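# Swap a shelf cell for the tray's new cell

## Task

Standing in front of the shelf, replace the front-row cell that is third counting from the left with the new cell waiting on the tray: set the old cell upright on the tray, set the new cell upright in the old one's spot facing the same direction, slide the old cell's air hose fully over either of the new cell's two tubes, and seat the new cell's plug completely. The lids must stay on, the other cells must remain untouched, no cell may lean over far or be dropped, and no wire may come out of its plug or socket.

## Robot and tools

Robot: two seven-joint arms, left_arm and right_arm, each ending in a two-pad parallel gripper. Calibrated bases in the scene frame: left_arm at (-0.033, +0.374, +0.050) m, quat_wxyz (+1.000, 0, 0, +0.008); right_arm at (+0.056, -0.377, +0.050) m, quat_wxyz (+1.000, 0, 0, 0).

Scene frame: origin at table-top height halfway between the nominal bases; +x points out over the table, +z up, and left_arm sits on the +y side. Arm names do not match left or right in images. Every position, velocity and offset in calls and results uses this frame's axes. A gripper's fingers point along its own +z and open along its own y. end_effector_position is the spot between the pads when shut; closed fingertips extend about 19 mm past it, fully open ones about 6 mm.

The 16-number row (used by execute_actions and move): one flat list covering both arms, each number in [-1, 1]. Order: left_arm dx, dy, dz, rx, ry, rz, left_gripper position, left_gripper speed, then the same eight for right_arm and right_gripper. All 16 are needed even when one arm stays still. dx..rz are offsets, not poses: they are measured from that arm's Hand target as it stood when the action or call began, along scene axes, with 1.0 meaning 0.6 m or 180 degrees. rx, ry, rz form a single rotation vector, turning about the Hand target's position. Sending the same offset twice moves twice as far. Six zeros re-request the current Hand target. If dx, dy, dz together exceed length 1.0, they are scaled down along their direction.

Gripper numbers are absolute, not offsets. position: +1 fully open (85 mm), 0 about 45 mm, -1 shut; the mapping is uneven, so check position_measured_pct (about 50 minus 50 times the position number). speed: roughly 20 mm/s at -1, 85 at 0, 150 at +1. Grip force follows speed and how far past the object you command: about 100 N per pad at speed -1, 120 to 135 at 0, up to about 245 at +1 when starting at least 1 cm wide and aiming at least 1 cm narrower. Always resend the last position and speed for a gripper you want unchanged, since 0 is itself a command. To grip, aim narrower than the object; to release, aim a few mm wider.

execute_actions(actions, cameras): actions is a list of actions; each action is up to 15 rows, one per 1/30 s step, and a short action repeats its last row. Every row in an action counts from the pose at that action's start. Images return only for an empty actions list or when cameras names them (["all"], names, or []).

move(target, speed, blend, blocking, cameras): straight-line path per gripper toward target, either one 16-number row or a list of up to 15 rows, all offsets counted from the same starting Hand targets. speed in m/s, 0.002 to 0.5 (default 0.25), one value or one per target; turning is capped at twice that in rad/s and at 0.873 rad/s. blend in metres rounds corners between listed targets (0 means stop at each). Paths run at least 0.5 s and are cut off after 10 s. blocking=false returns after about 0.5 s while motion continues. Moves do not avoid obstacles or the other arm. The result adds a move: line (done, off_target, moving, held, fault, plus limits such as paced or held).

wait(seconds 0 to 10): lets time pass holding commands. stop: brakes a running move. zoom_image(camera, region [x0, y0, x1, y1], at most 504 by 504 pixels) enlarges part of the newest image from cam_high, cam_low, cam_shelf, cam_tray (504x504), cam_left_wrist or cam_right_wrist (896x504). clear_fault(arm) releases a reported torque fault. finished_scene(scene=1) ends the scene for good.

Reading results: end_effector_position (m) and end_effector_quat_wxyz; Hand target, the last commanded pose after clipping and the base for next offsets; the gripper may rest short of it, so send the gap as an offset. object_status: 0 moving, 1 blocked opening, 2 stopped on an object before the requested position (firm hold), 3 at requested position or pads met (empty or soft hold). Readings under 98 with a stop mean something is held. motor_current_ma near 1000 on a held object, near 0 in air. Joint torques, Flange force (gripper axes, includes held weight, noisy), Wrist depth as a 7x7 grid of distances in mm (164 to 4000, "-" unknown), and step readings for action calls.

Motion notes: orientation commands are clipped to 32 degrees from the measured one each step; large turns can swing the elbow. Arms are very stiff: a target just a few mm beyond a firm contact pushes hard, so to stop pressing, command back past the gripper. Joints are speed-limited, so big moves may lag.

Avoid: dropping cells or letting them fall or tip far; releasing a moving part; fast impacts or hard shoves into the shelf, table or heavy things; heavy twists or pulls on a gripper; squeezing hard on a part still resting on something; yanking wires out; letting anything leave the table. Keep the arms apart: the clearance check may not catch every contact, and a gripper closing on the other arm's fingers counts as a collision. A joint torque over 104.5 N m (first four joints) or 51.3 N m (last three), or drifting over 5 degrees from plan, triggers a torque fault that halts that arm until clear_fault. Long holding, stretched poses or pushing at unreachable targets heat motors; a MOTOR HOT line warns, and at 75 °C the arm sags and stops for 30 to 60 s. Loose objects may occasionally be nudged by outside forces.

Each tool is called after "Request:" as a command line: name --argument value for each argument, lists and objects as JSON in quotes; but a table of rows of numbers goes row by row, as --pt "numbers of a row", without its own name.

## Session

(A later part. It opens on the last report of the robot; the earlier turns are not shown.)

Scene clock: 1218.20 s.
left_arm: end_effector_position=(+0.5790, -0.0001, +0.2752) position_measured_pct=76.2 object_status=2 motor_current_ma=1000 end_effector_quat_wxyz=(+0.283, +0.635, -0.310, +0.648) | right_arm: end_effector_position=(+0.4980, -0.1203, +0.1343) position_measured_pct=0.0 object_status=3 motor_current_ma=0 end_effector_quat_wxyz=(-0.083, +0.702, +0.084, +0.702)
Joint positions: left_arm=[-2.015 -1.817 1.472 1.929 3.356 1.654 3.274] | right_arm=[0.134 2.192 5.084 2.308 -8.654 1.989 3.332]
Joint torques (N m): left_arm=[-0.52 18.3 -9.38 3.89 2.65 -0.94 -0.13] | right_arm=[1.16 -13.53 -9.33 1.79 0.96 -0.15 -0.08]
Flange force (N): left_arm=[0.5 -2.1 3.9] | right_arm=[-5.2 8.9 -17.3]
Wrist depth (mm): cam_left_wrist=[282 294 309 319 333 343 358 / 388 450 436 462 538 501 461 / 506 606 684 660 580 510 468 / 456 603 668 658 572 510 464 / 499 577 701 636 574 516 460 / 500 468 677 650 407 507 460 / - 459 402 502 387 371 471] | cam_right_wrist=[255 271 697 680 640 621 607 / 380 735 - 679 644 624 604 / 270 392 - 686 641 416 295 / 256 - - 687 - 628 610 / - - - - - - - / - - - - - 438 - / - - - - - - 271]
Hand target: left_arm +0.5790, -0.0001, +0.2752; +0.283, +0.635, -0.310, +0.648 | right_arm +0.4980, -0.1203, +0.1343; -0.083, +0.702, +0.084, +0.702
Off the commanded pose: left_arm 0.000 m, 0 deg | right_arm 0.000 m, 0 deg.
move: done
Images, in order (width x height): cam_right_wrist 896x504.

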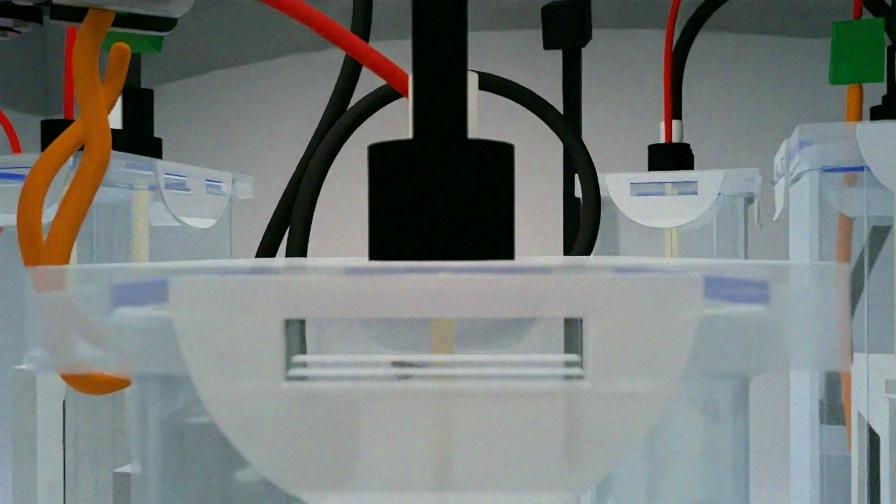

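Request:
move --pt "0 0 0 0 0 0 -0.75 -1 -0.0017 -0.0003 -0.0033 0 0 0 1 -1" --pt "0 0 0 0 0 0 -0.75 -1 -0.0017 -0.0003 -0.0033 0 0 0 0.7 -1" --speed 0.02 --cameras '["cam_right_wrist"]'

Request:
wait --seconds 0.8

Scene clock: 1220.40 s.
left_arm: end_effector_position=(+0.5790, -0.0001, +0.2752) position_measured_pct=76.2 object_status=2 motor_current_ma=1000 end_effector_quat_wxyz=(+0.283, +0.635, -0.310, +0.648) | right_arm: end_effector_position=(+0.4970, -0.1205, +0.1323) position_measured_pct=8.2 object_status=0 motor_current_ma=1000 end_effector_quat_wxyz=(-0.083, +0.702, +0.084, +0.702)
Joint positions: left_arm=[-2.015 -1.817 1.472 1.929 3.356 1.654 3.274] | right_arm=[0.135 2.196 5.091 2.306 -8.648 1.989 3.33]
Joint torques (N m): left_arm=[-0.48 18.24 -9.43 3.89 2.64 -0.9 -0.13] | right_arm=[9.11 -15.37 -10.98 -8.15 -2.32 1.84 0.23]
Flange force (N): left_arm=[0.5 -2.2 4.0] | right_arm=[11.1 0.8 -52.5]
Wrist depth (mm): cam_left_wrist=[282 295 308 319 333 343 359 / 389 448 435 462 541 502 462 / 505 608 684 660 579 507 469 / 454 609 660 659 570 512 465 / 500 576 694 630 575 517 457 / 500 469 674 651 409 508 459 / - 460 401 505 387 368 469] | cam_right_wrist=[256 305 701 679 662 621 609 / 244 739 - 683 644 623 604 / 272 417 - 686 - 443 366 / 258 738 - 689 - 625 611 / - - - - - - - / - - - - - 440 303 / - - - - - - 337]
Hand target: left_arm +0.5790, -0.0001, +0.2752; +0.283, +0.635, -0.310, +0.648 | right_arm +0.4970, -0.1205, +0.1323; -0.083, +0.702, +0.084, +0.702
Off the commanded pose: left_arm 0.000 m, 0 deg | right_arm 0.000 m, 0 deg.
move: done
Images, in order (width x height): cam_right_wrist 896x504.

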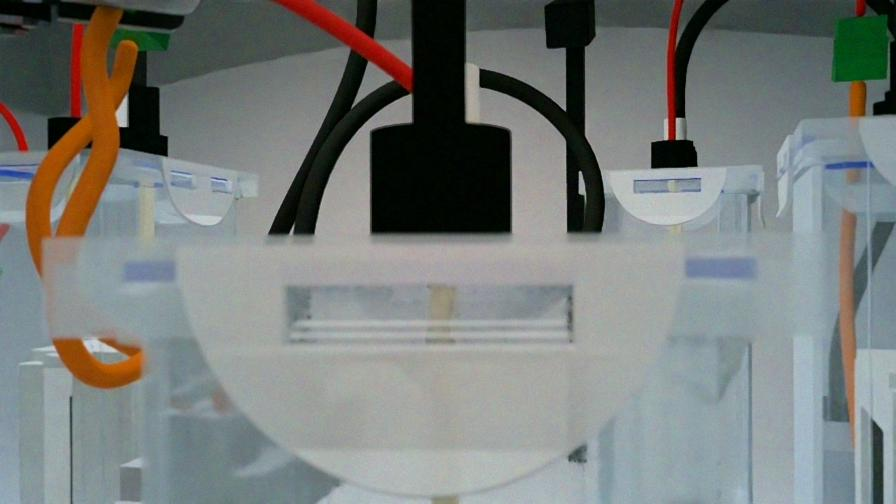

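Scene clock: 1221.20 s.
left_arm: end_effector_position=(+0.5790, -0.0001, +0.2752) position_measured_pct=76.2 object_status=2 motor_current_ma=1000 end_effector_quat_wxyz=(+0.283, +0.635, -0.310, +0.648) | right_arm: end_effector_position=(+0.4970, -0.1205, +0.1323) position_measured_pct=8.2 object_status=2 motor_current_ma=1000 end_effector_quat_wxyz=(-0.083, +0.702, +0.084, +0.702)
Joint positions: left_arm=[-2.015 -1.817 1.472 1.929 3.356 1.654 3.274] | right_arm=[0.135 2.196 5.091 2.306 -8.648 1.99 3.33]
Joint torques (N m): left_arm=[-0.51 18.23 -9.39 3.86 2.63 -0.9 -0.11] | right_arm=[9.33 -15.45 -11.02 -8.3 -2.33 1.99 0.23]
Flange force (N): left_arm=[0.5 -2.1 4.0] | right_arm=[11.3 0.4 -52.8]
Wrist depth (mm): cam_left_wrist=[282 295 308 319 333 343 359 / 387 450 435 460 539 503 461 / 504 612 687 657 582 510 468 / 454 603 666 662 569 512 464 / 499 577 696 637 577 516 457 / 500 466 679 655 407 507 461 / - 458 399 503 387 368 472] | cam_right_wrist=[256 305 700 677 662 621 613 / 244 737 - 684 644 623 604 / 272 418 - 686 - 441 365 / 258 743 - 687 - 627 612 / - - - - - - - / - - - - - 441 302 / - - - - - - 336]
Hand target: left_arm +0.5790, -0.0001, +0.2752; +0.283, +0.635, -0.310, +0.648 | right_arm +0.4970, -0.1205, +0.1323; -0.083, +0.702, +0.084, +0.702
Tool commands: left_gripper/position=-0.75 left_gripper/speed=-1.0 right_gripper/position=+0.7 right_gripper/speed=-1.0
Off the commanded pose: left_arm 0.000 m, 0 deg | right_arm 0.000 m, 0 deg.
wait: 0.80 s; at rest by 0.17 s

Request:
move --target '[0,0,0,0,0,0,-0.75,-1,-0.0356,-0.0087,0.002,0,0,0,0.7,-1]' --speed 0.03 --cameras '["cam_right_wrist"]'

Scene clock: 1223.17 s.
left_arm: end_effector_position=(+0.5790, -0.0001, +0.2752) position_measured_pct=76.2 object_status=2 motor_current_ma=1000 end_effector_quat_wxyz=(+0.283, +0.635, -0.310, +0.648) | right_arm: end_effector_position=(+0.4756, -0.1257, +0.1335) position_measured_pct=10.0 object_status=2 motor_current_ma=1000 end_effector_quat_wxyz=(-0.083, +0.702, +0.084, +0.702)
Joint positions: left_arm=[-2.015 -1.817 1.472 1.929 3.356 1.654 3.274] | right_arm=[0.105 2.225 5.117 2.348 -8.585 2.057 3.375]
Joint torques (N m): left_arm=[-0.62 18.35 -9.42 3.95 2.66 -0.99 -0.1] | right_arm=[-0.82 -16.65 -10.73 7.42 4.71 -1.27 0.17]
Flange force (N): left_arm=[0.3 -2.0 3.9] | right_arm=[-23.5 9.4 -3.6]
Wrist depth (mm): cam_left_wrist=[283 294 309 319 334 342 358 / 387 449 437 462 540 502 460 / 504 606 686 657 580 509 469 / 454 603 666 666 573 511 467 / 502 578 695 633 574 512 459 / 500 466 677 655 406 508 461 / - 458 401 503 388 369 470] | cam_right_wrist=[271 288 718 700 662 641 420 / 769 767 - 699 663 640 354 / 346 406 - 706 - 437 278 / 795 - - 707 - 642 618 / - - - - - - - / - 329 - - - 461 - / 384 - - - - - 296]
Hand target: left_arm +0.5790, -0.0001, +0.2752; +0.283, +0.635, -0.310, +0.648 | right_arm +0.4757, -0.1257, +0.1335; -0.083, +0.702, +0.084, +0.702
Off the commanded pose: left_arm 0.000 m, 0 deg | right_arm 0.000 m, 0 deg.
move: done
Images, in order (width x height): cam_right_wrist 896x504.

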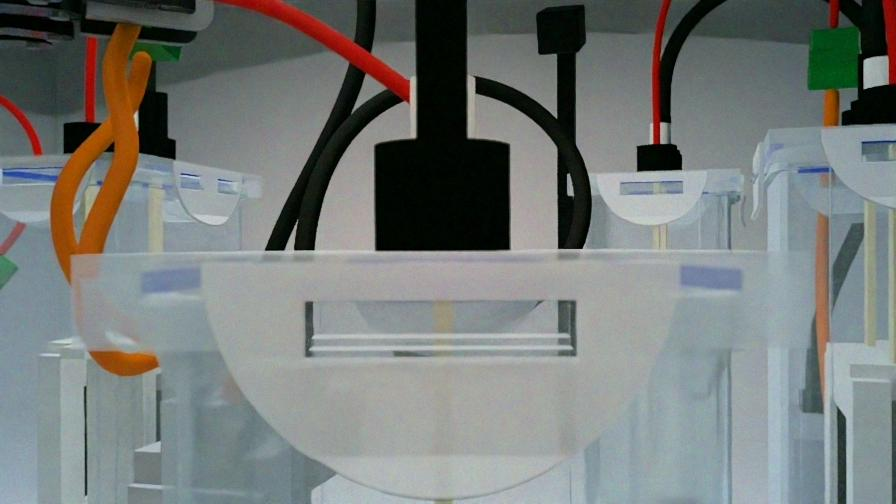

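Request:
move --target '[0,0,0,0,0,0,-0.75,-1,0,0,-0.0025,0,0,0,0.7,-1]' --speed 0.02

Scene clock: 1224.37 s.
left_arm: end_effector_position=(+0.5790, -0.0001, +0.2752) position_measured_pct=76.2 object_status=2 motor_current_ma=1000 end_effector_quat_wxyz=(+0.283, +0.635, -0.310, +0.648) | right_arm: end_effector_position=(+0.4757, -0.1257, +0.1321) position_measured_pct=10.0 object_status=2 motor_current_ma=1000 end_effector_quat_wxyz=(-0.083, +0.702, +0.084, +0.702)
Joint positions: left_arm=[-2.015 -1.817 1.472 1.929 3.356 1.654 3.274] | right_arm=[0.107 2.226 5.121 2.345 -8.584 2.054 3.371]
Joint torques (N m): left_arm=[-0.59 18.34 -9.43 3.94 2.68 -0.99 -0.1] | right_arm=[-0.28 -9.31 -6.85 1.15 -1.49 -0.75 -0.78]
Flange force (N): left_arm=[0.3 -2.0 3.9] | right_arm=[4.4 13.0 -19.5]
Wrist depth (mm): cam_left_wrist=[282 294 309 320 333 341 359 / 388 449 435 462 539 500 461 / 505 606 687 658 582 508 469 / 454 602 666 658 569 513 464 / 501 577 696 634 573 512 457 / 500 467 675 655 408 507 461 / - 459 399 504 388 368 471] | cam_right_wrist=[270 269 723 699 666 641 417 / 742 771 - 702 664 642 354 / 349 462 - 706 - 439 277 / 769 - - - - 643 618 / - - - - - - - / - 332 - - - 459 - / 384 - - - - - 296]
Hand target: left_arm +0.5790, -0.0001, +0.2752; +0.283, +0.635, -0.310, +0.648 | right_arm +0.4756, -0.1257, +0.1320; -0.083, +0.702, +0.084, +0.702
Off the commanded pose: left_arm 0.000 m, 0 deg | right_arm 0.000 m, 0 deg.
move: done

Request:
move --pt "0 0 0 0 0 0 -0.75 -1 0 0 0.001 0 0 0 1 -1" --pt "0 0 0 0 0 0 -0.75 -1 0.0105 0.0026 0.001 0 0 0 1 -1" --speed 0.02 --cameras '["cam_right_wrist"]'

Scene clock: 1226.03 s.
left_arm: end_effector_position=(+0.5790, -0.0001, +0.2752) position_measured_pct=76.2 object_status=2 motor_current_ma=1000 end_effector_quat_wxyz=(+0.283, +0.635, -0.310, +0.648) | right_arm: end_effector_position=(+0.4819, -0.1242, +0.1326) position_measured_pct=0.0 object_status=3 motor_current_ma=0 end_effector_quat_wxyz=(-0.083, +0.702, +0.084, +0.702)
Joint positions: left_arm=[-2.015 -1.817 1.472 1.929 3.356 1.654 3.274] | right_arm=[0.115 2.217 5.11 2.335 -8.604 2.036 3.36]
Joint torques (N m): left_arm=[-0.59 18.33 -9.42 3.93 2.67 -0.99 -0.11] | right_arm=[-0.75 -13.07 -8.64 5.24 2.17 -0.62 0]
Flange force (N): left_arm=[0.4 -2.0 3.9] | right_arm=[-11.7 10.1 -5.9]
Wrist depth (mm): cam_left_wrist=[282 295 308 318 333 342 359 / 388 449 436 461 540 503 461 / 505 607 684 658 582 510 470 / 453 608 661 659 567 514 466 / 501 577 702 636 574 514 456 / 500 467 677 654 410 507 460 / - 461 401 502 388 367 468] | cam_right_wrist=[264 286 399 694 657 634 486 / 396 759 - 695 656 636 326 / 336 429 - 699 - 431 273 / 272 - - - - 636 624 / - - - - - - - / - 324 - - - 454 - / - - - - - - 287]
Hand target: left_arm +0.5790, -0.0001, +0.2752; +0.283, +0.635, -0.310, +0.648 | right_arm +0.4820, -0.1242, +0.1326; -0.083, +0.702, +0.084, +0.702
Off the commanded pose: left_arm 0.000 m, 0 deg | right_arm 0.000 m, 0 deg.
move: done
Images, in order (width x height): cam_right_wrist 896x504.

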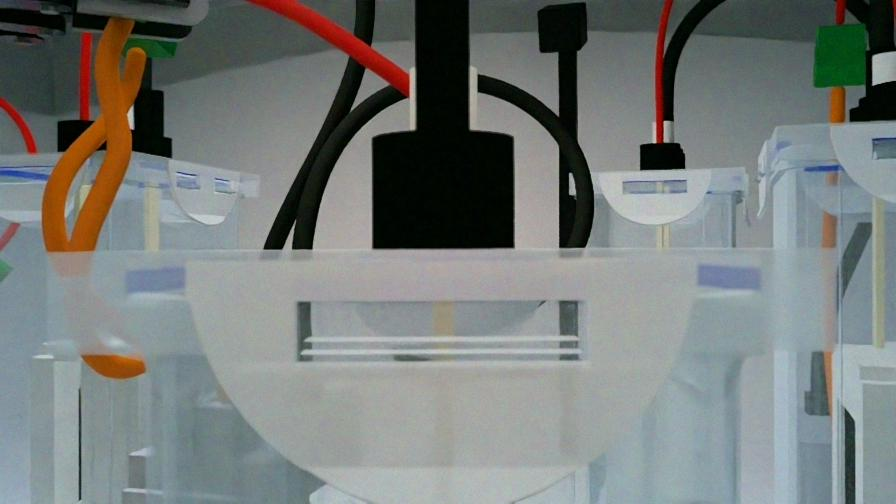

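Request:
move --pt "0 0 0 0 0 0 -0.75 -1 0.0052 0.0013 0 0 0 0 1 -1" --pt "0 0 0 0 0 0 -0.75 -1 0.0052 0.0013 0 0 0 0 0.7 -1" --speed 0.02 --cameras '["cam_right_wrist"]'

Request:
wait --seconds 0.8

Scene clock: 1227.97 s.
left_arm: end_effector_position=(+0.5790, -0.0001, +0.2752) position_measured_pct=76.2 object_status=2 motor_current_ma=1000 end_effector_quat_wxyz=(+0.283, +0.635, -0.310, +0.648) | right_arm: end_effector_position=(+0.4851, -0.1234, +0.1326) position_measured_pct=9.5 object_status=0 motor_current_ma=1000 end_effector_quat_wxyz=(-0.083, +0.702, +0.084, +0.702)
Joint positions: left_arm=[-2.015 -1.817 1.472 1.929 3.356 1.654 3.274] | right_arm=[0.12 2.212 5.106 2.329 -8.614 2.026 3.353]
Joint torques (N m): left_arm=[-0.56 18.31 -9.41 3.93 2.65 -0.95 -0.12] | right_arm=[0.31 -13.8 -9.2 2.42 1.25 -0.74 0.08]
Flange force (N): left_arm=[0.4 -2.1 4.0] | right_arm=[-7.4 11.2 -16.8]
Wrist depth (mm): cam_left_wrist=[282 295 309 319 332 343 359 / 389 447 437 460 539 502 461 / 506 609 682 660 579 509 468 / 453 604 666 662 569 512 465 / 502 580 698 636 574 513 458 / 500 468 678 655 407 508 460 / - 459 399 503 387 368 471] | cam_right_wrist=[262 283 394 692 675 634 404 / 369 753 - 694 656 634 299 / 285 426 - 699 - 432 277 / 270 759 - - - 631 606 / - - - - - - - / - - - - - 453 - / - - - - - - 284]
Hand target: left_arm +0.5790, -0.0001, +0.2752; +0.283, +0.635, -0.310, +0.648 | right_arm +0.4851, -0.1234, +0.1326; -0.083, +0.702, +0.084, +0.702
Off the commanded pose: left_arm 0.000 m, 0 deg | right_arm 0.000 m, 0 deg.
move: done
Images, in order (width x height): cam_right_wrist 896x504.

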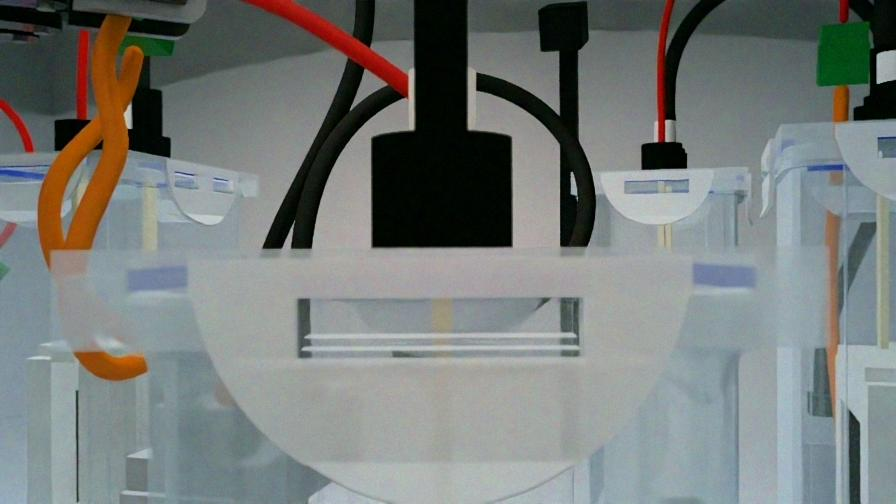

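Scene clock: 1228.77 s.
left_arm: end_effector_position=(+0.5790, -0.0001, +0.2752) position_measured_pct=76.2 object_status=2 motor_current_ma=1000 end_effector_quat_wxyz=(+0.283, +0.635, -0.310, +0.648) | right_arm: end_effector_position=(+0.4851, -0.1234, +0.1326) position_measured_pct=9.5 object_status=2 motor_current_ma=1000 end_effector_quat_wxyz=(-0.083, +0.702, +0.084, +0.702)
Joint positions: left_arm=[-2.015 -1.817 1.472 1.929 3.356 1.654 3.274] | right_arm=[0.12 2.212 5.106 2.329 -8.614 2.026 3.353]
Joint torques (N m): left_arm=[-0.54 18.3 -9.41 3.92 2.65 -0.95 -0.11] | right_arm=[0.27 -13.8 -9.15 2.41 1.26 -0.76 0.13]
Flange force (N): left_arm=[0.4 -2.1 4.0] | right_arm=[-7.3 11.3 -16.6]
Wrist depth (mm): cam_left_wrist=[283 295 308 320 333 344 359 / 388 448 435 461 539 502 460 / 505 606 688 657 583 508 467 / 454 604 666 660 573 513 464 / 500 579 691 637 574 513 458 / 500 467 675 653 408 509 461 / - 459 400 502 388 368 470] | cam_right_wrist=[262 283 394 691 673 633 403 / 369 750 - 693 655 634 298 / 285 427 - 696 - 431 276 / 270 759 - - - 631 606 / - - - - - - - / - - - - - 452 - / - - - - - - 284]
Hand target: left_arm +0.5790, -0.0001, +0.2752; +0.283, +0.635, -0.310, +0.648 | right_arm +0.4851, -0.1234, +0.1326; -0.083, +0.702, +0.084, +0.702
Tool commands: left_gripper/position=-0.75 left_gripper/speed=-1.0 right_gripper/position=+0.7 right_gripper/speed=-1.0
Off the commanded pose: left_arm 0.000 m, 0 deg | right_arm 0.000 m, 0 deg.
wait: 0.80 s; at rest by 0.17 s

Request:
move --target '[0,0,0,0,0,0,-0.75,-1,0,0,0.025,0,0,0,0.7,-1]' --speed 0.03 --cameras '["cam_right_wrist","cam_low"]'

Scene clock: 1230.13 s.
left_arm: end_effector_position=(+0.5790, -0.0001, +0.2752) position_measured_pct=76.2 object_status=2 motor_current_ma=1000 end_effector_quat_wxyz=(+0.283, +0.635, -0.310, +0.648) | right_arm: end_effector_position=(+0.4851, -0.1234, +0.1476) position_measured_pct=9.5 object_status=2 motor_current_ma=1000 end_effector_quat_wxyz=(-0.083, +0.702, +0.084, +0.702)
Joint positions: left_arm=[-2.015 -1.817 1.472 1.929 3.356 1.654 3.274] | right_arm=[0.097 2.196 5.063 2.36 -8.633 2.051 3.392]
Joint torques (N m): left_arm=[-0.4 18.2 -9.36 3.84 2.62 -0.89 -0.12] | right_arm=[-0.78 -20.29 -12.94 7.67 6.65 -2.09 -0.04]
Flange force (N): left_arm=[0.6 -2.3 3.9] | right_arm=[-29.9 9.4 -5.6]
Wrist depth (mm): cam_left_wrist=[282 295 309 319 333 344 359 / 389 450 436 463 539 504 461 / 504 606 681 660 582 508 468 / 453 602 664 662 572 512 463 / 501 578 696 634 576 514 458 / 501 467 677 650 406 505 461 / - 460 399 503 387 372 468] | cam_right_wrist=[242 252 711 693 666 627 487 / 442 753 - 687 675 633 404 / 332 745 - 690 - 464 272 / 272 454 - - - 634 443 / - - - - - - - / - - - - - 452 - / - - - - - - 284]
Hand target: left_arm +0.5790, -0.0001, +0.2752; +0.283, +0.635, -0.310, +0.648 | right_arm +0.4851, -0.1234, +0.1476; -0.083, +0.702, +0.084, +0.702
Off the commanded pose: left_arm 0.000 m, 0 deg | right_arm 0.000 m, 0 deg.
move: done
Images, in order (width x height): cam_low 504x504, cam_right_wrist 896x504.

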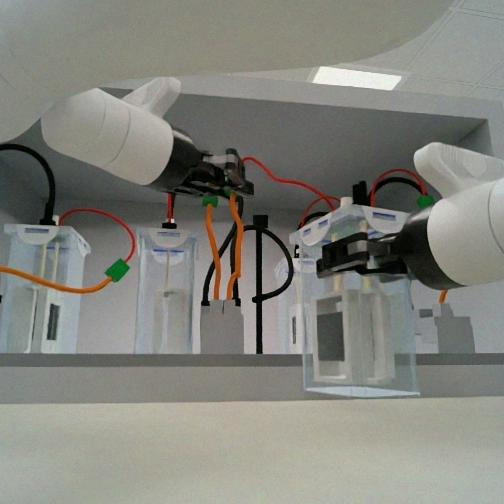

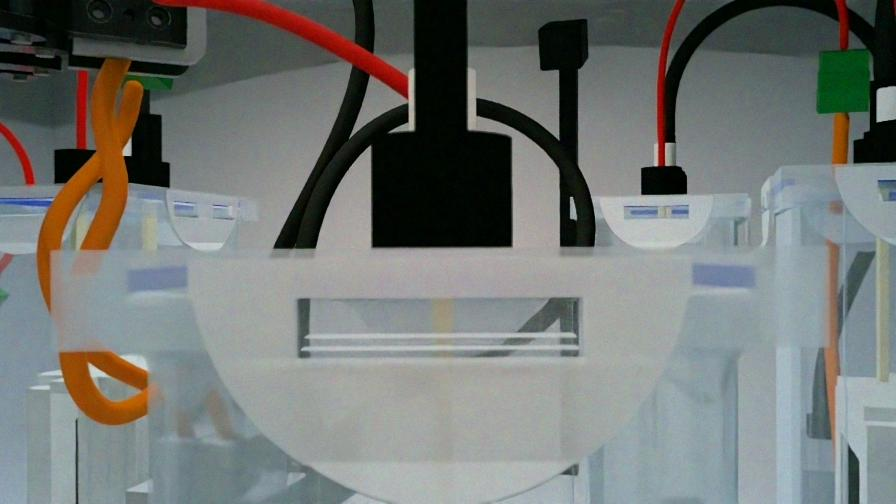

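Request:
move --target '[0,0,0,0,0,0,-0.3,-1,0,0,0,0,0,0,0.7,-1]' --cameras '["cam_left_wrist","cam_shelf","cam_low"]'

Scene clock: 1240.27 s.
left_arm: end_effector_position=(+0.5790, -0.0001, +0.2752) position_measured_pct=64.9 object_status=0 motor_current_ma=0 end_effector_quat_wxyz=(+0.283, +0.635, -0.310, +0.648) | right_arm: end_effector_position=(+0.4851, -0.1234, +0.1476) position_measured_pct=9.5 object_status=2 motor_current_ma=1000 end_effector_quat_wxyz=(-0.083, +0.702, +0.084, +0.702)
Joint positions: left_arm=[-2.015 -1.817 1.472 1.929 3.356 1.654 3.274] | right_arm=[0.097 2.196 5.063 2.36 -8.633 2.051 3.392]
Joint torques (N m): left_arm=[0.03 17.85 -9.17 3.75 2.47 -0.56 -0.06] | right_arm=[-0.8 -20.35 -12.86 7.64 6.66 -2.11 -0.06]
Flange force (N): left_arm=[1.0 -3.2 4.7] | right_arm=[-29.6 9.3 -5.7]
Wrist depth (mm): cam_left_wrist=[282 295 308 319 333 343 359 / 388 414 478 461 536 503 462 / 503 604 685 658 582 511 468 / 453 607 667 657 569 513 461 / 502 577 698 629 562 513 456 / 501 468 689 654 419 516 460 / - 459 406 418 381 377 476] | cam_right_wrist=[237 249 393 691 669 629 486 / 248 751 - 685 672 634 404 / 332 431 - 689 - 461 272 / - 454 - - - 630 443 / - - - - - - - / - - - - - 452 - / - - - - - - 283]
Hand target: left_arm +0.5790, -0.0001, +0.2752; +0.283, +0.635, -0.310, +0.648 | right_arm +0.4851, -0.1234, +0.1476; -0.083, +0.702, +0.084, +0.702
Off the commanded pose: left_arm 0.000 m, 0 deg | right_arm 0.000 m, 0 deg.
move: done
Images, in order (width x height): cam_low 504x504, cam_shelf 504x504, cam_left_wrist 896x504.

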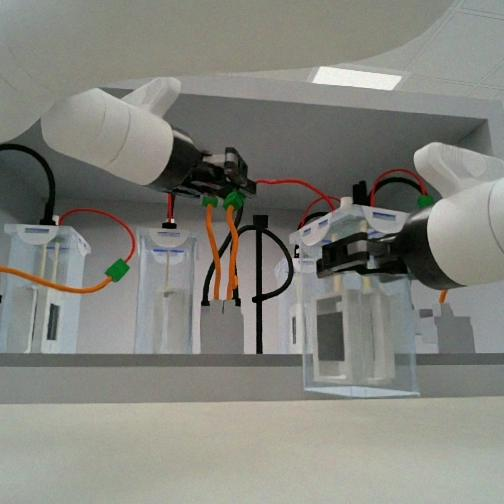

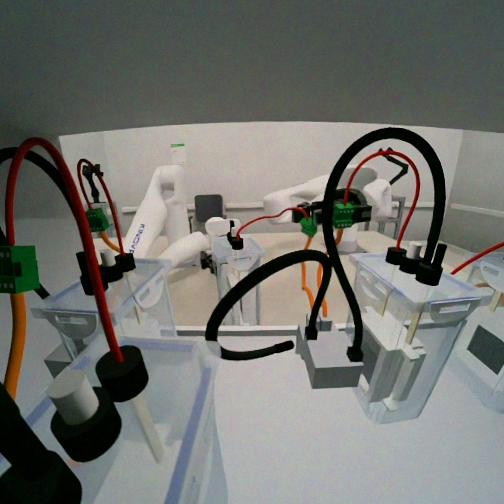

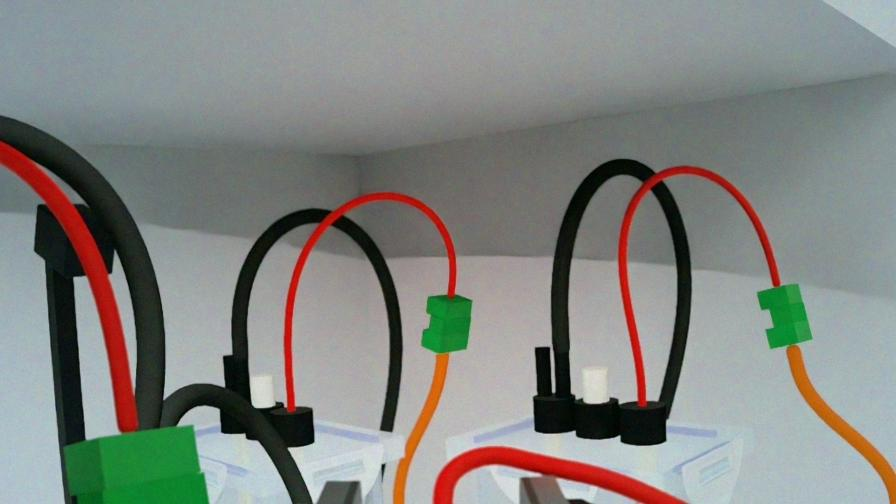

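Request:
move --target '[-0.12,0.143,0.0,0,0,0,-0.3,-1,0,0,0,0,0,0,0.7,-1]' --speed 0.08 --cameras '["cam_left_wrist","cam_shelf","cam_low","cam_high"]'

Scene clock: 1242.43 s.
left_arm: end_effector_position=(+0.5070, +0.0857, +0.2752) position_measured_pct=64.9 object_status=3 motor_current_ma=0 end_effector_quat_wxyz=(+0.283, +0.635, -0.310, +0.648) | right_arm: end_effector_position=(+0.4851, -0.1234, +0.1476) position_measured_pct=9.5 object_status=2 motor_current_ma=1000 end_effector_quat_wxyz=(-0.083, +0.702, +0.084, +0.702)
Joint positions: left_arm=[-2.106 -1.849 1.507 2.229 3.438 2.034 3.343] | right_arm=[0.097 2.196 5.063 2.36 -8.633 2.051 3.392]
Joint torques (N m): left_arm=[-0.02 15.47 -7.59 3.44 2.11 -0.71 -0.06] | right_arm=[-0.73 -20.39 -12.93 7.59 6.71 -2.08 -0.05]
Flange force (N): left_arm=[0.6 -3.3 3.3] | right_arm=[-29.7 9.3 -5.8]
Wrist depth (mm): cam_left_wrist=[276 291 302 313 329 391 2210 / 415 441 466 454 525 565 559 / 554 635 784 765 674 614 560 / 579 536 785 753 666 607 556 / 620 674 796 750 667 587 559 / 606 569 519 595 512 599 560 / 616 576 584 764 540 613 552] | cam_right_wrist=[769 729 710 693 669 631 487 / 398 752 - 690 672 633 404 / 338 430 - 689 - 463 272 / 336 454 - - - 632 444 / - - - - - - - / - 408 - - - 452 - / - - - - - - 284]
Hand target: left_arm +0.5070, +0.0857, +0.2752; +0.283, +0.635, -0.310, +0.648 | right_arm +0.4851, -0.1234, +0.1476; -0.083, +0.702, +0.084, +0.702
Off the commanded pose: left_arm 0.000 m, 0 deg | right_arm 0.000 m, 0 deg.
move: done
Images, in order (width x height): cam_high 504x504, cam_low 504x504, cam_shelf 504x504, cam_left_wrist 896x504.

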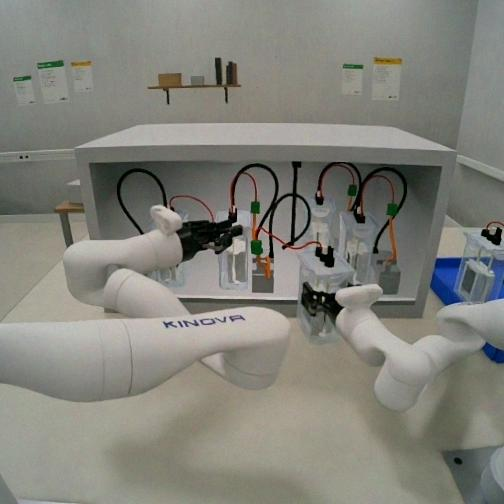

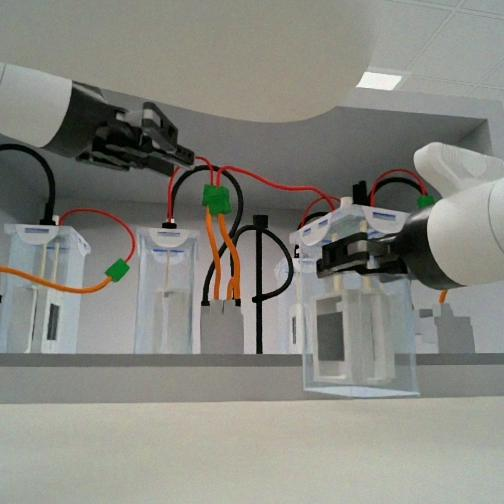

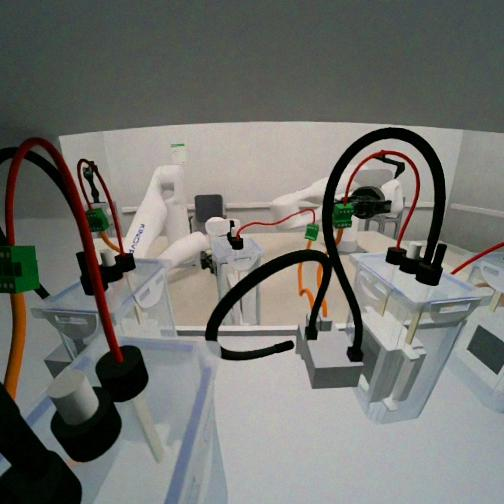

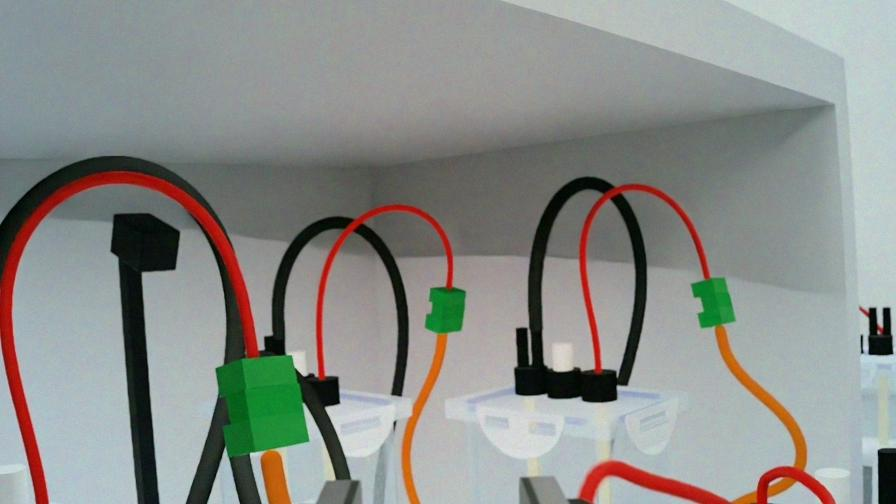

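Request:
move --target '[-0.25,0.4,0.05,0,0,0,-0.3,-1,0,0,0,0,0,0,0.7,-1]' --speed 0.2 --cameras '["cam_high"]'

Scene clock: 1245.70 s.
left_arm: end_effector_position=(+0.3579, +0.3251, +0.3055) position_measured_pct=64.9 object_status=3 motor_current_ma=0 end_effector_quat_wxyz=(+0.225, +0.514, -0.116, +0.820) | right_arm: end_effector_position=(+0.4851, -0.1234, +0.1476) position_measured_pct=9.5 object_status=2 motor_current_ma=1000 end_effector_quat_wxyz=(-0.083, +0.702, +0.084, +0.702)
Joint positions: left_arm=[-2.469 -2.247 2.063 2.579 4.747 2.1 3.991] | right_arm=[0.097 2.196 5.063 2.36 -8.633 2.051 3.392]
Joint torques (N m): left_arm=[0.11 9.21 -3.7 6.43 1.12 -1.96 -0.07] | right_arm=[-0.7 -20.41 -12.97 7.65 6.68 -2.09 -0.08]
Flange force (N): left_arm=[-4.6 -1.7 2.2] | right_arm=[-29.8 9.1 -5.9]
Wrist depth (mm): cam_left_wrist=[2540 2560 2580 2560 2521 2560 2429 / 2908 2987 2908 2846 2908 2821 2821 / 3453 3383 3315 3349 3250 3332 3070 / 3527 3789 - 3833 - 3684 3234 / 350 371 403 - - 3900 3203 / 450 443 439 434 465 510 2987 / 592 583 629 616 609 548 586] | cam_right_wrist=[758 735 709 689 668 628 487 / 441 748 - 684 675 633 403 / 338 431 - 694 - 460 272 / 336 455 - - - 633 443 / - - - - - - - / - 409 - - - 452 - / - - - - - - 284]
Hand target: left_arm +0.3570, +0.3257, +0.3052; +0.280, +0.631, -0.302, +0.658 | right_arm +0.4851, -0.1234, +0.1476; -0.083, +0.702, +0.084, +0.702
Off the commanded pose: left_arm 0.001 m, 34 deg; orientation clipped | right_arm 0.000 m, 0 deg.
joint sent to its limit (left arm) — joint 2 (shoulder), lower limit; joint 4 (elbow), upper limit, where the elbow is as bent as it goes; joint 6 (wrist pitch), upper limit. The joint targets are off in orientation, not in position.
move: off_target (left_arm); limits=paced
Images, in order (width x height): cam_high 504x504.

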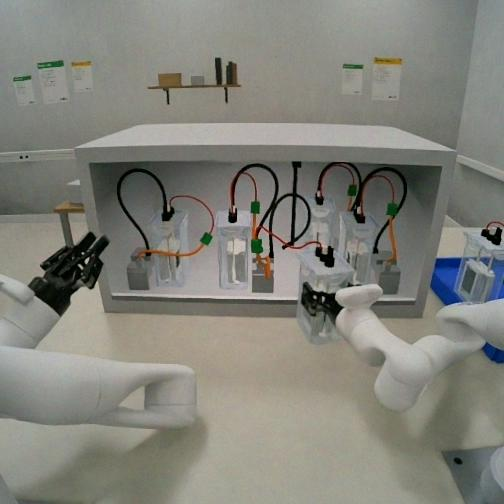

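Request:
move --target '[0.12,0.02,0,-0.109,-0.0925,0.1053,-0.3,-1,0,0,0,0,0,0,0.7,-1]' --speed 0.1 --cameras '["cam_high"]'

Scene clock: 1247.37 s.
left_arm: end_effector_position=(+0.4290, +0.3377, +0.3051) position_measured_pct=64.9 object_status=3 motor_current_ma=0 end_effector_quat_wxyz=(+0.225, +0.514, -0.116, +0.819) | right_arm: end_effector_position=(+0.4851, -0.1234, +0.1476) position_measured_pct=9.5 object_status=2 motor_current_ma=1000 end_effector_quat_wxyz=(-0.083, +0.702, +0.084, +0.702)
Joint positions: left_arm=[-2.479 -2.133 1.904 2.41 4.445 2.071 3.758] | right_arm=[0.097 2.196 5.063 2.36 -8.633 2.051 3.392]
Joint torques (N m): left_arm=[0.08 11.21 -5.28 6.07 1.49 -1.44 -0.07] | right_arm=[-0.76 -20.36 -12.93 7.61 6.67 -2.08 -0.04]
Flange force (N): left_arm=[-2.5 -2.6 1.7] | right_arm=[-29.8 9.4 -5.7]
Wrist depth (mm): cam_left_wrist=[2474 2590 2560 2610 2540 2502 2438 / 2908 2921 2934 2895 2858 2846 2858 / 3172 3172 3453 3250 3349 3349 3070 / 292 309 336 3789 3923 3684 3219 / 326 342 338 355 381 3527 3113 / 454 446 442 436 427 425 456 / 596 535 581 621 611 554 591] | cam_right_wrist=[761 730 711 692 666 628 485 / 442 752 - 684 671 634 403 / 339 431 - 691 - 461 272 / 335 456 - - - 633 443 / - - - - - - - / - 407 - - - 455 - / - - - - - - 284]
Hand target: left_arm +0.4290, +0.3377, +0.3052; +0.226, +0.514, -0.116, +0.819 | right_arm +0.4851, -0.1234, +0.1476; -0.083, +0.702, +0.084, +0.702
Off the commanded pose: left_arm 0.000 m, 0 deg | right_arm 0.000 m, 0 deg.
move: done
Images, in order (width x height): cam_high 504x504.

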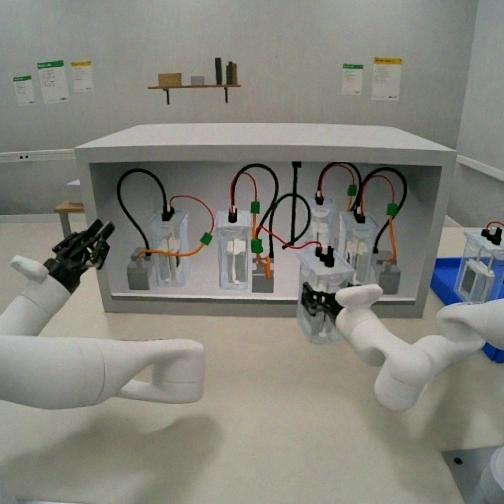

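Request:
move --target '[0,0,0,0,0,0,-0.3,-1,-0.0635,0.2807,0.0083,0,0,-0.075,0.7,-1]' --speed 0.06 --cameras '["cam_high","cam_right_wrist","cam_shelf","cam_low"]'

Scene clock: 1252.43 s.
left_arm: end_effector_position=(+0.4290, +0.3377, +0.3052) position_measured_pct=64.9 object_status=3 motor_current_ma=0 end_effector_quat_wxyz=(+0.226, +0.514, -0.116, +0.819) | right_arm: end_effector_position=(+0.4483, +0.0457, +0.1528) position_measured_pct=9.5 object_status=2 motor_current_ma=1000 end_effector_quat_wxyz=(-0.053, +0.687, +0.054, +0.723)
Joint positions: left_arm=[-2.479 -2.133 1.904 2.41 4.445 2.071 3.758] | right_arm=[-0.505 2.251 4.644 1.885 -8.573 2.098 3.465]
Joint torques (N m): left_arm=[0.1 11.23 -5.2 6.05 1.47 -1.46 -0.08] | right_arm=[-0.84 -26.79 -11.54 6.93 6.38 -2.7 -0.04]
Flange force (N): left_arm=[-2.1 -2.8 1.6] | right_arm=[-23.4 8.7 -2.7]
Wrist depth (mm): cam_left_wrist=[2560 2600 2580 2580 2511 2570 2483 / 2895 2921 2883 2895 2846 2846 2895 / 3142 3299 3366 3349 3315 3383 3157 / 291 309 335 3684 3947 3663 3234 / 327 342 339 354 383 3471 3157 / 453 446 442 435 430 423 454 / 594 536 580 626 613 553 586] | cam_right_wrist=[598 714 626 666 666 666 663 / 598 777 753 - 711 618 681 / 574 768 - - - 616 533 / 379 456 - - - 683 494 / - - - - - - - / - - - - - 688 - / 407 - - - - - 518]
Hand target: left_arm +0.4290, +0.3377, +0.3052; +0.226, +0.514, -0.116, +0.819 | right_arm +0.4470, +0.0450, +0.1526; +0.000, +0.707, +0.000, +0.707
Off the commanded pose: left_arm 0.000 m, 0 deg | right_arm 0.002 m, 9 deg.
joint sent to its limit (right arm) — joint 2 (shoulder), upper limit; joint 6 (wrist pitch), upper limit. The joint targets are off in orientation, not in position.
move: off_target (right_arm)
Images, in order (width x height): cam_high 504x504, cam_low 504x504, cam_shelf 504x504, cam_right_wrist 896x504.

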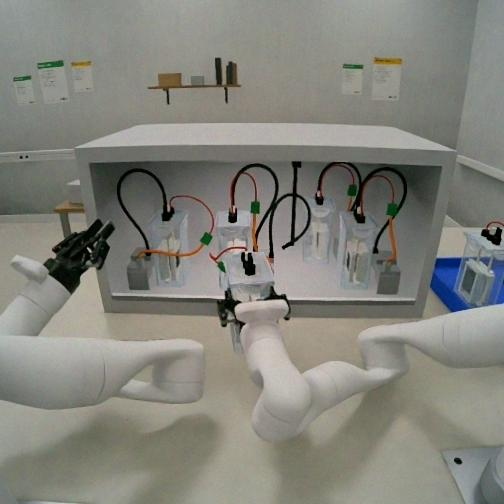

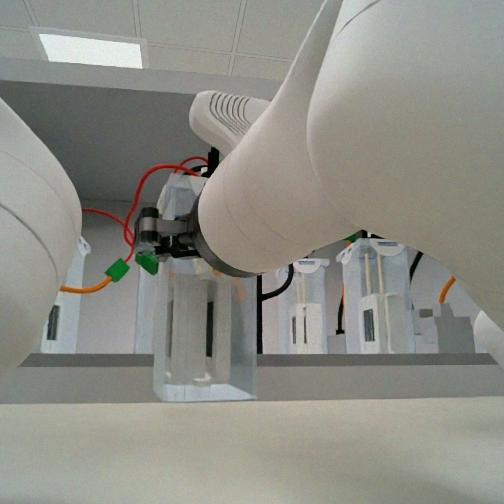

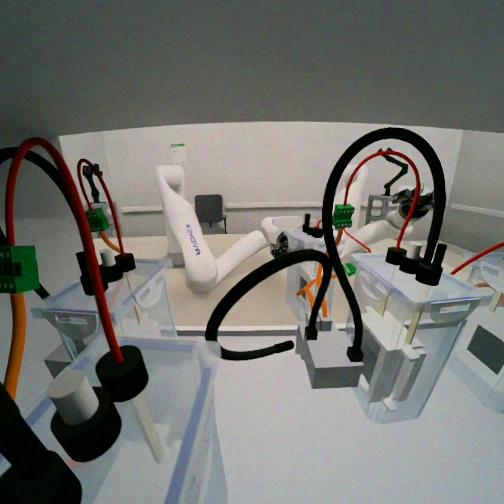

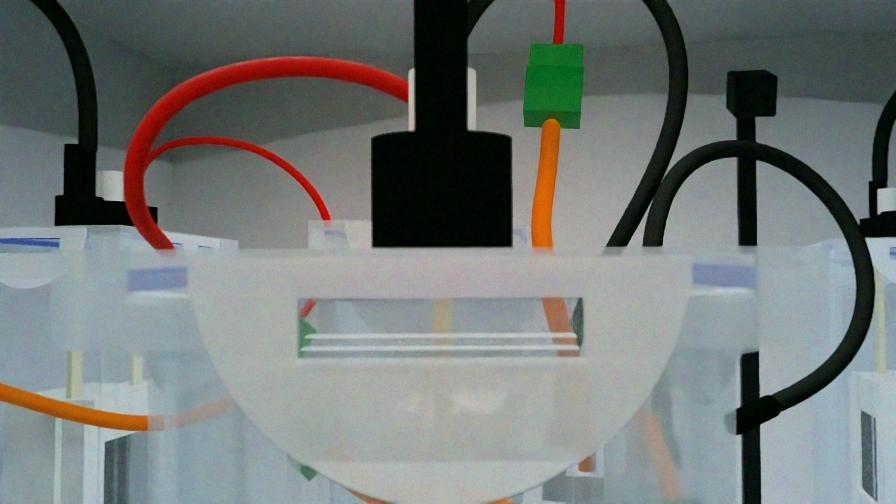

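Request:
zoom_image --camera "cam_shelf" --region '[190, 230, 380, 400]'

Request:
zoom_image --camera "cam_right_wrist" --region '[600, 100, 896, 480]'

Scaled by 2.653 from the camera's 504x504 image, which has a finer 720x720 frame.

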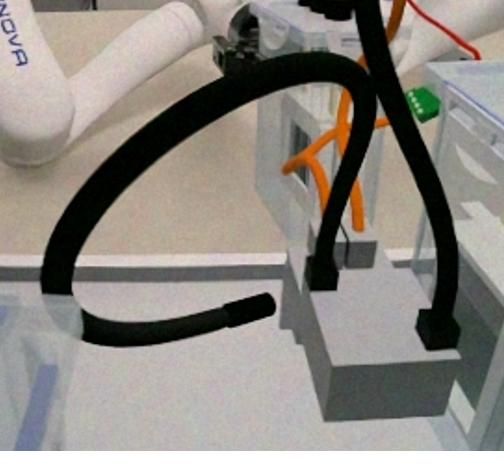

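Scaled by 1.326 from the camera's 896x504 image, which has a finer 1280x720 frame.

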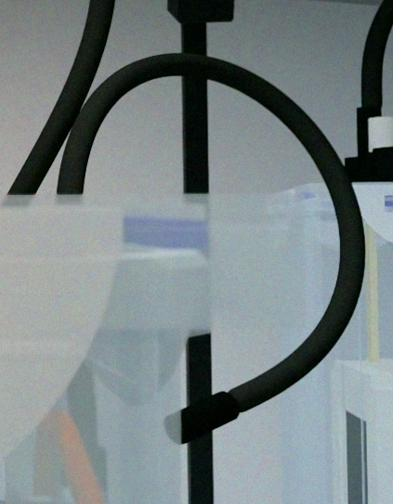

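Request:
move --target '[0,0,0,0,0,0,-0.3,-1,0.002,0.001,-0.0310,0,0,0.048,0.7,-1]' --speed 0.03 --cameras '["cam_right_wrist"]'

Scene clock: 1255.97 s.
left_arm: end_effector_position=(+0.4290, +0.3377, +0.3052) position_measured_pct=64.9 object_status=3 motor_current_ma=0 end_effector_quat_wxyz=(+0.226, +0.514, -0.116, +0.819) | right_arm: end_effector_position=(+0.4491, +0.0461, +0.1341) position_measured_pct=9.5 object_status=2 motor_current_ma=1000 end_effector_quat_wxyz=(-0.060, +0.703, +0.061, +0.706)
Joint positions: left_arm=[-2.479 -2.133 1.904 2.41 4.445 2.071 3.758] | right_arm=[-0.484 2.251 4.672 1.894 -8.634 2.098 3.415]
Joint torques (N m): left_arm=[0.11 11.2 -5.23 6.06 1.49 -1.45 -0.08] | right_arm=[-1.03 -25.07 -11.26 6.84 5.87 -2.17 0.05]
Flange force (N): left_arm=[-2.2 -2.8 1.7] | right_arm=[-21.3 8.5 -1.1]
Wrist depth (mm): cam_left_wrist=[2511 2663 2600 2511 2580 2540 2474 / 2947 3000 2934 2947 2934 2895 2870 / 3142 3315 3418 3332 3266 3366 3188 / 292 310 336 3811 3833 3767 3282 / 326 342 338 355 382 3490 3070 / 454 448 440 436 431 424 452 / 595 538 582 621 609 552 593] | cam_right_wrist=[584 768 751 729 - 684 662 / 586 767 - 720 - 432 661 / 382 436 - - - 684 662 / 585 766 - - - 677 668 / - - - - - - - / - - - - - 679 - / - - - - - - 502]
Hand target: left_arm +0.4290, +0.3377, +0.3052; +0.226, +0.514, -0.116, +0.819 | right_arm +0.4482, +0.0456, +0.1340; -0.053, +0.705, +0.054, +0.705
Off the commanded pose: left_arm 0.000 m, 0 deg | right_arm 0.001 m, 1 deg.
joint sent to its limit (right arm) — joint 2 (shoulder), upper limit; joint 6 (wrist pitch), upper limit. The joint targets still meet the commanded pose.
move: done
Images, in order (width x height): cam_right_wrist 896x504.

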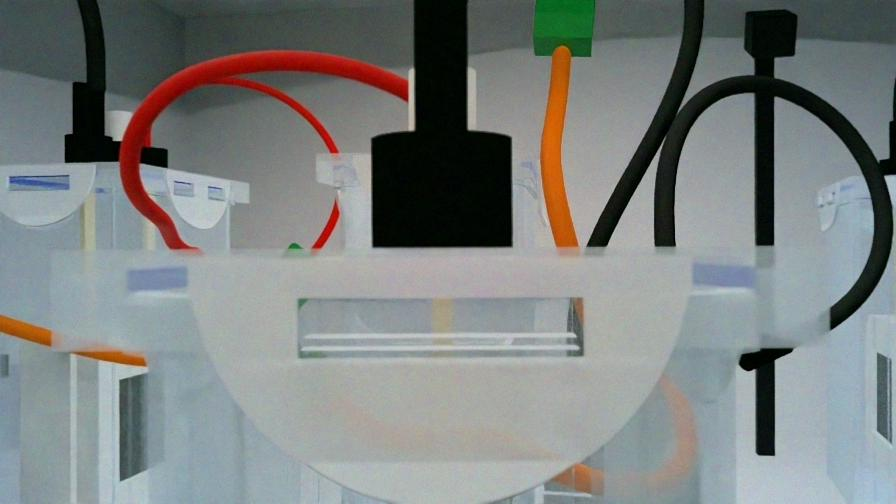

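Request:
move --target '[0,0,0,0,0,0,-0.3,-1,0,0,-0.0035,0,0,0,0.7,-1]' --speed 0.02

Scene clock: 1256.90 s.
left_arm: end_effector_position=(+0.4290, +0.3377, +0.3052) position_measured_pct=64.9 object_status=3 motor_current_ma=0 end_effector_quat_wxyz=(+0.226, +0.514, -0.116, +0.819) | right_arm: end_effector_position=(+0.4491, +0.0461, +0.1321) position_measured_pct=9.5 object_status=2 motor_current_ma=1000 end_effector_quat_wxyz=(-0.061, +0.703, +0.061, +0.706)
Joint positions: left_arm=[-2.479 -2.133 1.904 2.41 4.445 2.071 3.758] | right_arm=[-0.483 2.251 4.678 1.891 -8.636 2.098 3.407]
Joint torques (N m): left_arm=[0.09 11.17 -5.25 6.04 1.49 -1.46 -0.07] | right_arm=[-1.06 -13.15 -7.19 1.76 -0.16 -1.65 0.03]
Flange force (N): left_arm=[-2.2 -2.6 1.7] | right_arm=[6.4 14.3 -7.2]
Wrist depth (mm): cam_left_wrist=[2511 2621 2631 2590 2570 2531 2456 / 2908 2947 2883 2947 2895 2821 2751 / 3203 3266 3383 3349 3349 3383 3219 / 292 309 337 3789 3970 3811 3250 / 326 341 337 356 380 3546 3142 / 454 449 441 436 430 424 454 / 593 537 586 624 610 553 590] | cam_right_wrist=[587 754 753 733 - 681 664 / 562 770 - 719 - 434 664 / 381 435 - - - 681 664 / 560 767 - 730 - 679 666 / - - - - - - - / - - - - - 680 - / - - - - - - 503]
Hand target: left_arm +0.4290, +0.3377, +0.3052; +0.226, +0.514, -0.116, +0.819 | right_arm +0.4482, +0.0456, +0.1319; -0.053, +0.705, +0.054, +0.705
Off the commanded pose: left_arm 0.000 m, 0 deg | right_arm 0.001 m, 1 deg.
joint sent to its limit (right arm) — joint 2 (shoulder), upper limit; joint 6 (wrist pitch), upper limit. The joint targets still meet the commanded pose.
move: done

Request:
move --pt "0 0 0 0 0 0 -0.3 -1 0 0 0.001 0 0 0 1 -1" --pt "0 0 0 0 0 0 -0.3 -1 -0.05 -0.008 0.001 0 0 0 1 -1" --speed 0.05 --cameras '["cam_right_wrist"]'

Scene clock: 1258.93 s.
left_arm: end_effector_position=(+0.4290, +0.3377, +0.3052) position_measured_pct=64.9 object_status=3 motor_current_ma=0 end_effector_quat_wxyz=(+0.226, +0.514, -0.116, +0.819) | right_arm: end_effector_position=(+0.4193, +0.0413, +0.1326) position_measured_pct=0.0 object_status=3 motor_current_ma=0 end_effector_quat_wxyz=(-0.103, +0.687, +0.102, +0.712)
Joint positions: left_arm=[-2.479 -2.133 1.904 2.41 4.445 2.071 3.758] | right_arm=[-0.434 2.251 4.813 2.007 -8.605 2.098 3.394]
Joint torques (N m): left_arm=[0.11 11.16 -5.25 6.03 1.5 -1.47 -0.08] | right_arm=[-0.7 -15.78 -9.11 4.68 2.06 -0.73 0.01]
Flange force (N): left_arm=[-2.1 -2.7 1.7] | right_arm=[-7.5 9.1 -2.5]
Wrist depth (mm): cam_left_wrist=[2540 2580 2610 2511 2550 2550 2447 / 2960 2987 2960 2908 2921 2883 2786 / 3234 3315 3349 3315 3315 3299 3128 / 292 309 337 3746 - 3789 3234 / 327 342 338 355 382 3418 3098 / 454 448 440 434 431 425 453 / 593 536 579 627 608 552 590] | cam_right_wrist=[578 676 756 753 444 704 677 / 577 648 805 784 737 714 668 / 536 469 844 - 362 694 672 / 538 516 - - - 697 681 / 518 - - - - - 606 / 478 - - - - - 659 / 447 461 - 586 - 273 634]
Hand target: left_arm +0.4290, +0.3377, +0.3052; +0.226, +0.514, -0.116, +0.819 | right_arm +0.4182, +0.0408, +0.1325; -0.053, +0.705, +0.054, +0.705
Off the commanded pose: left_arm 0.000 m, 0 deg | right_arm 0.001 m, 8 deg.
joint sent to its limit (right arm) — joint 2 (shoulder), upper limit; joint 6 (wrist pitch), upper limit. The joint targets are off in orientation, not in position.
move: off_target (right_arm)
Images, in order (width x height): cam_right_wrist 896x504.

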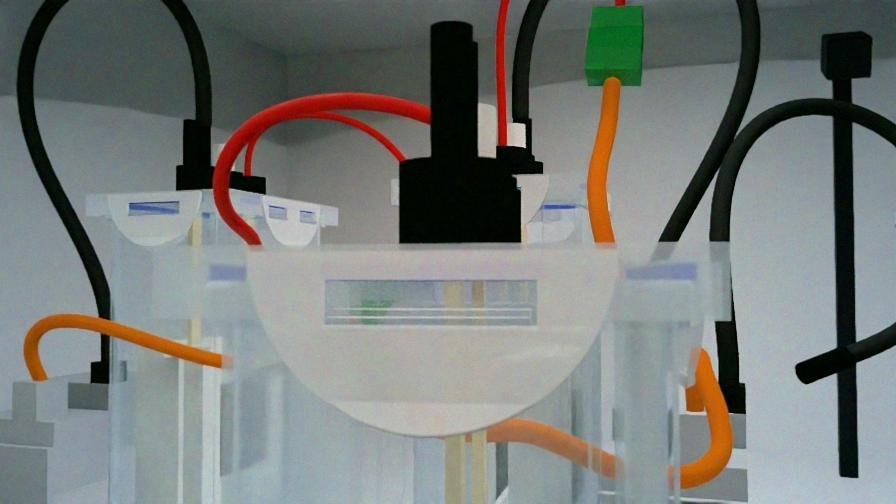

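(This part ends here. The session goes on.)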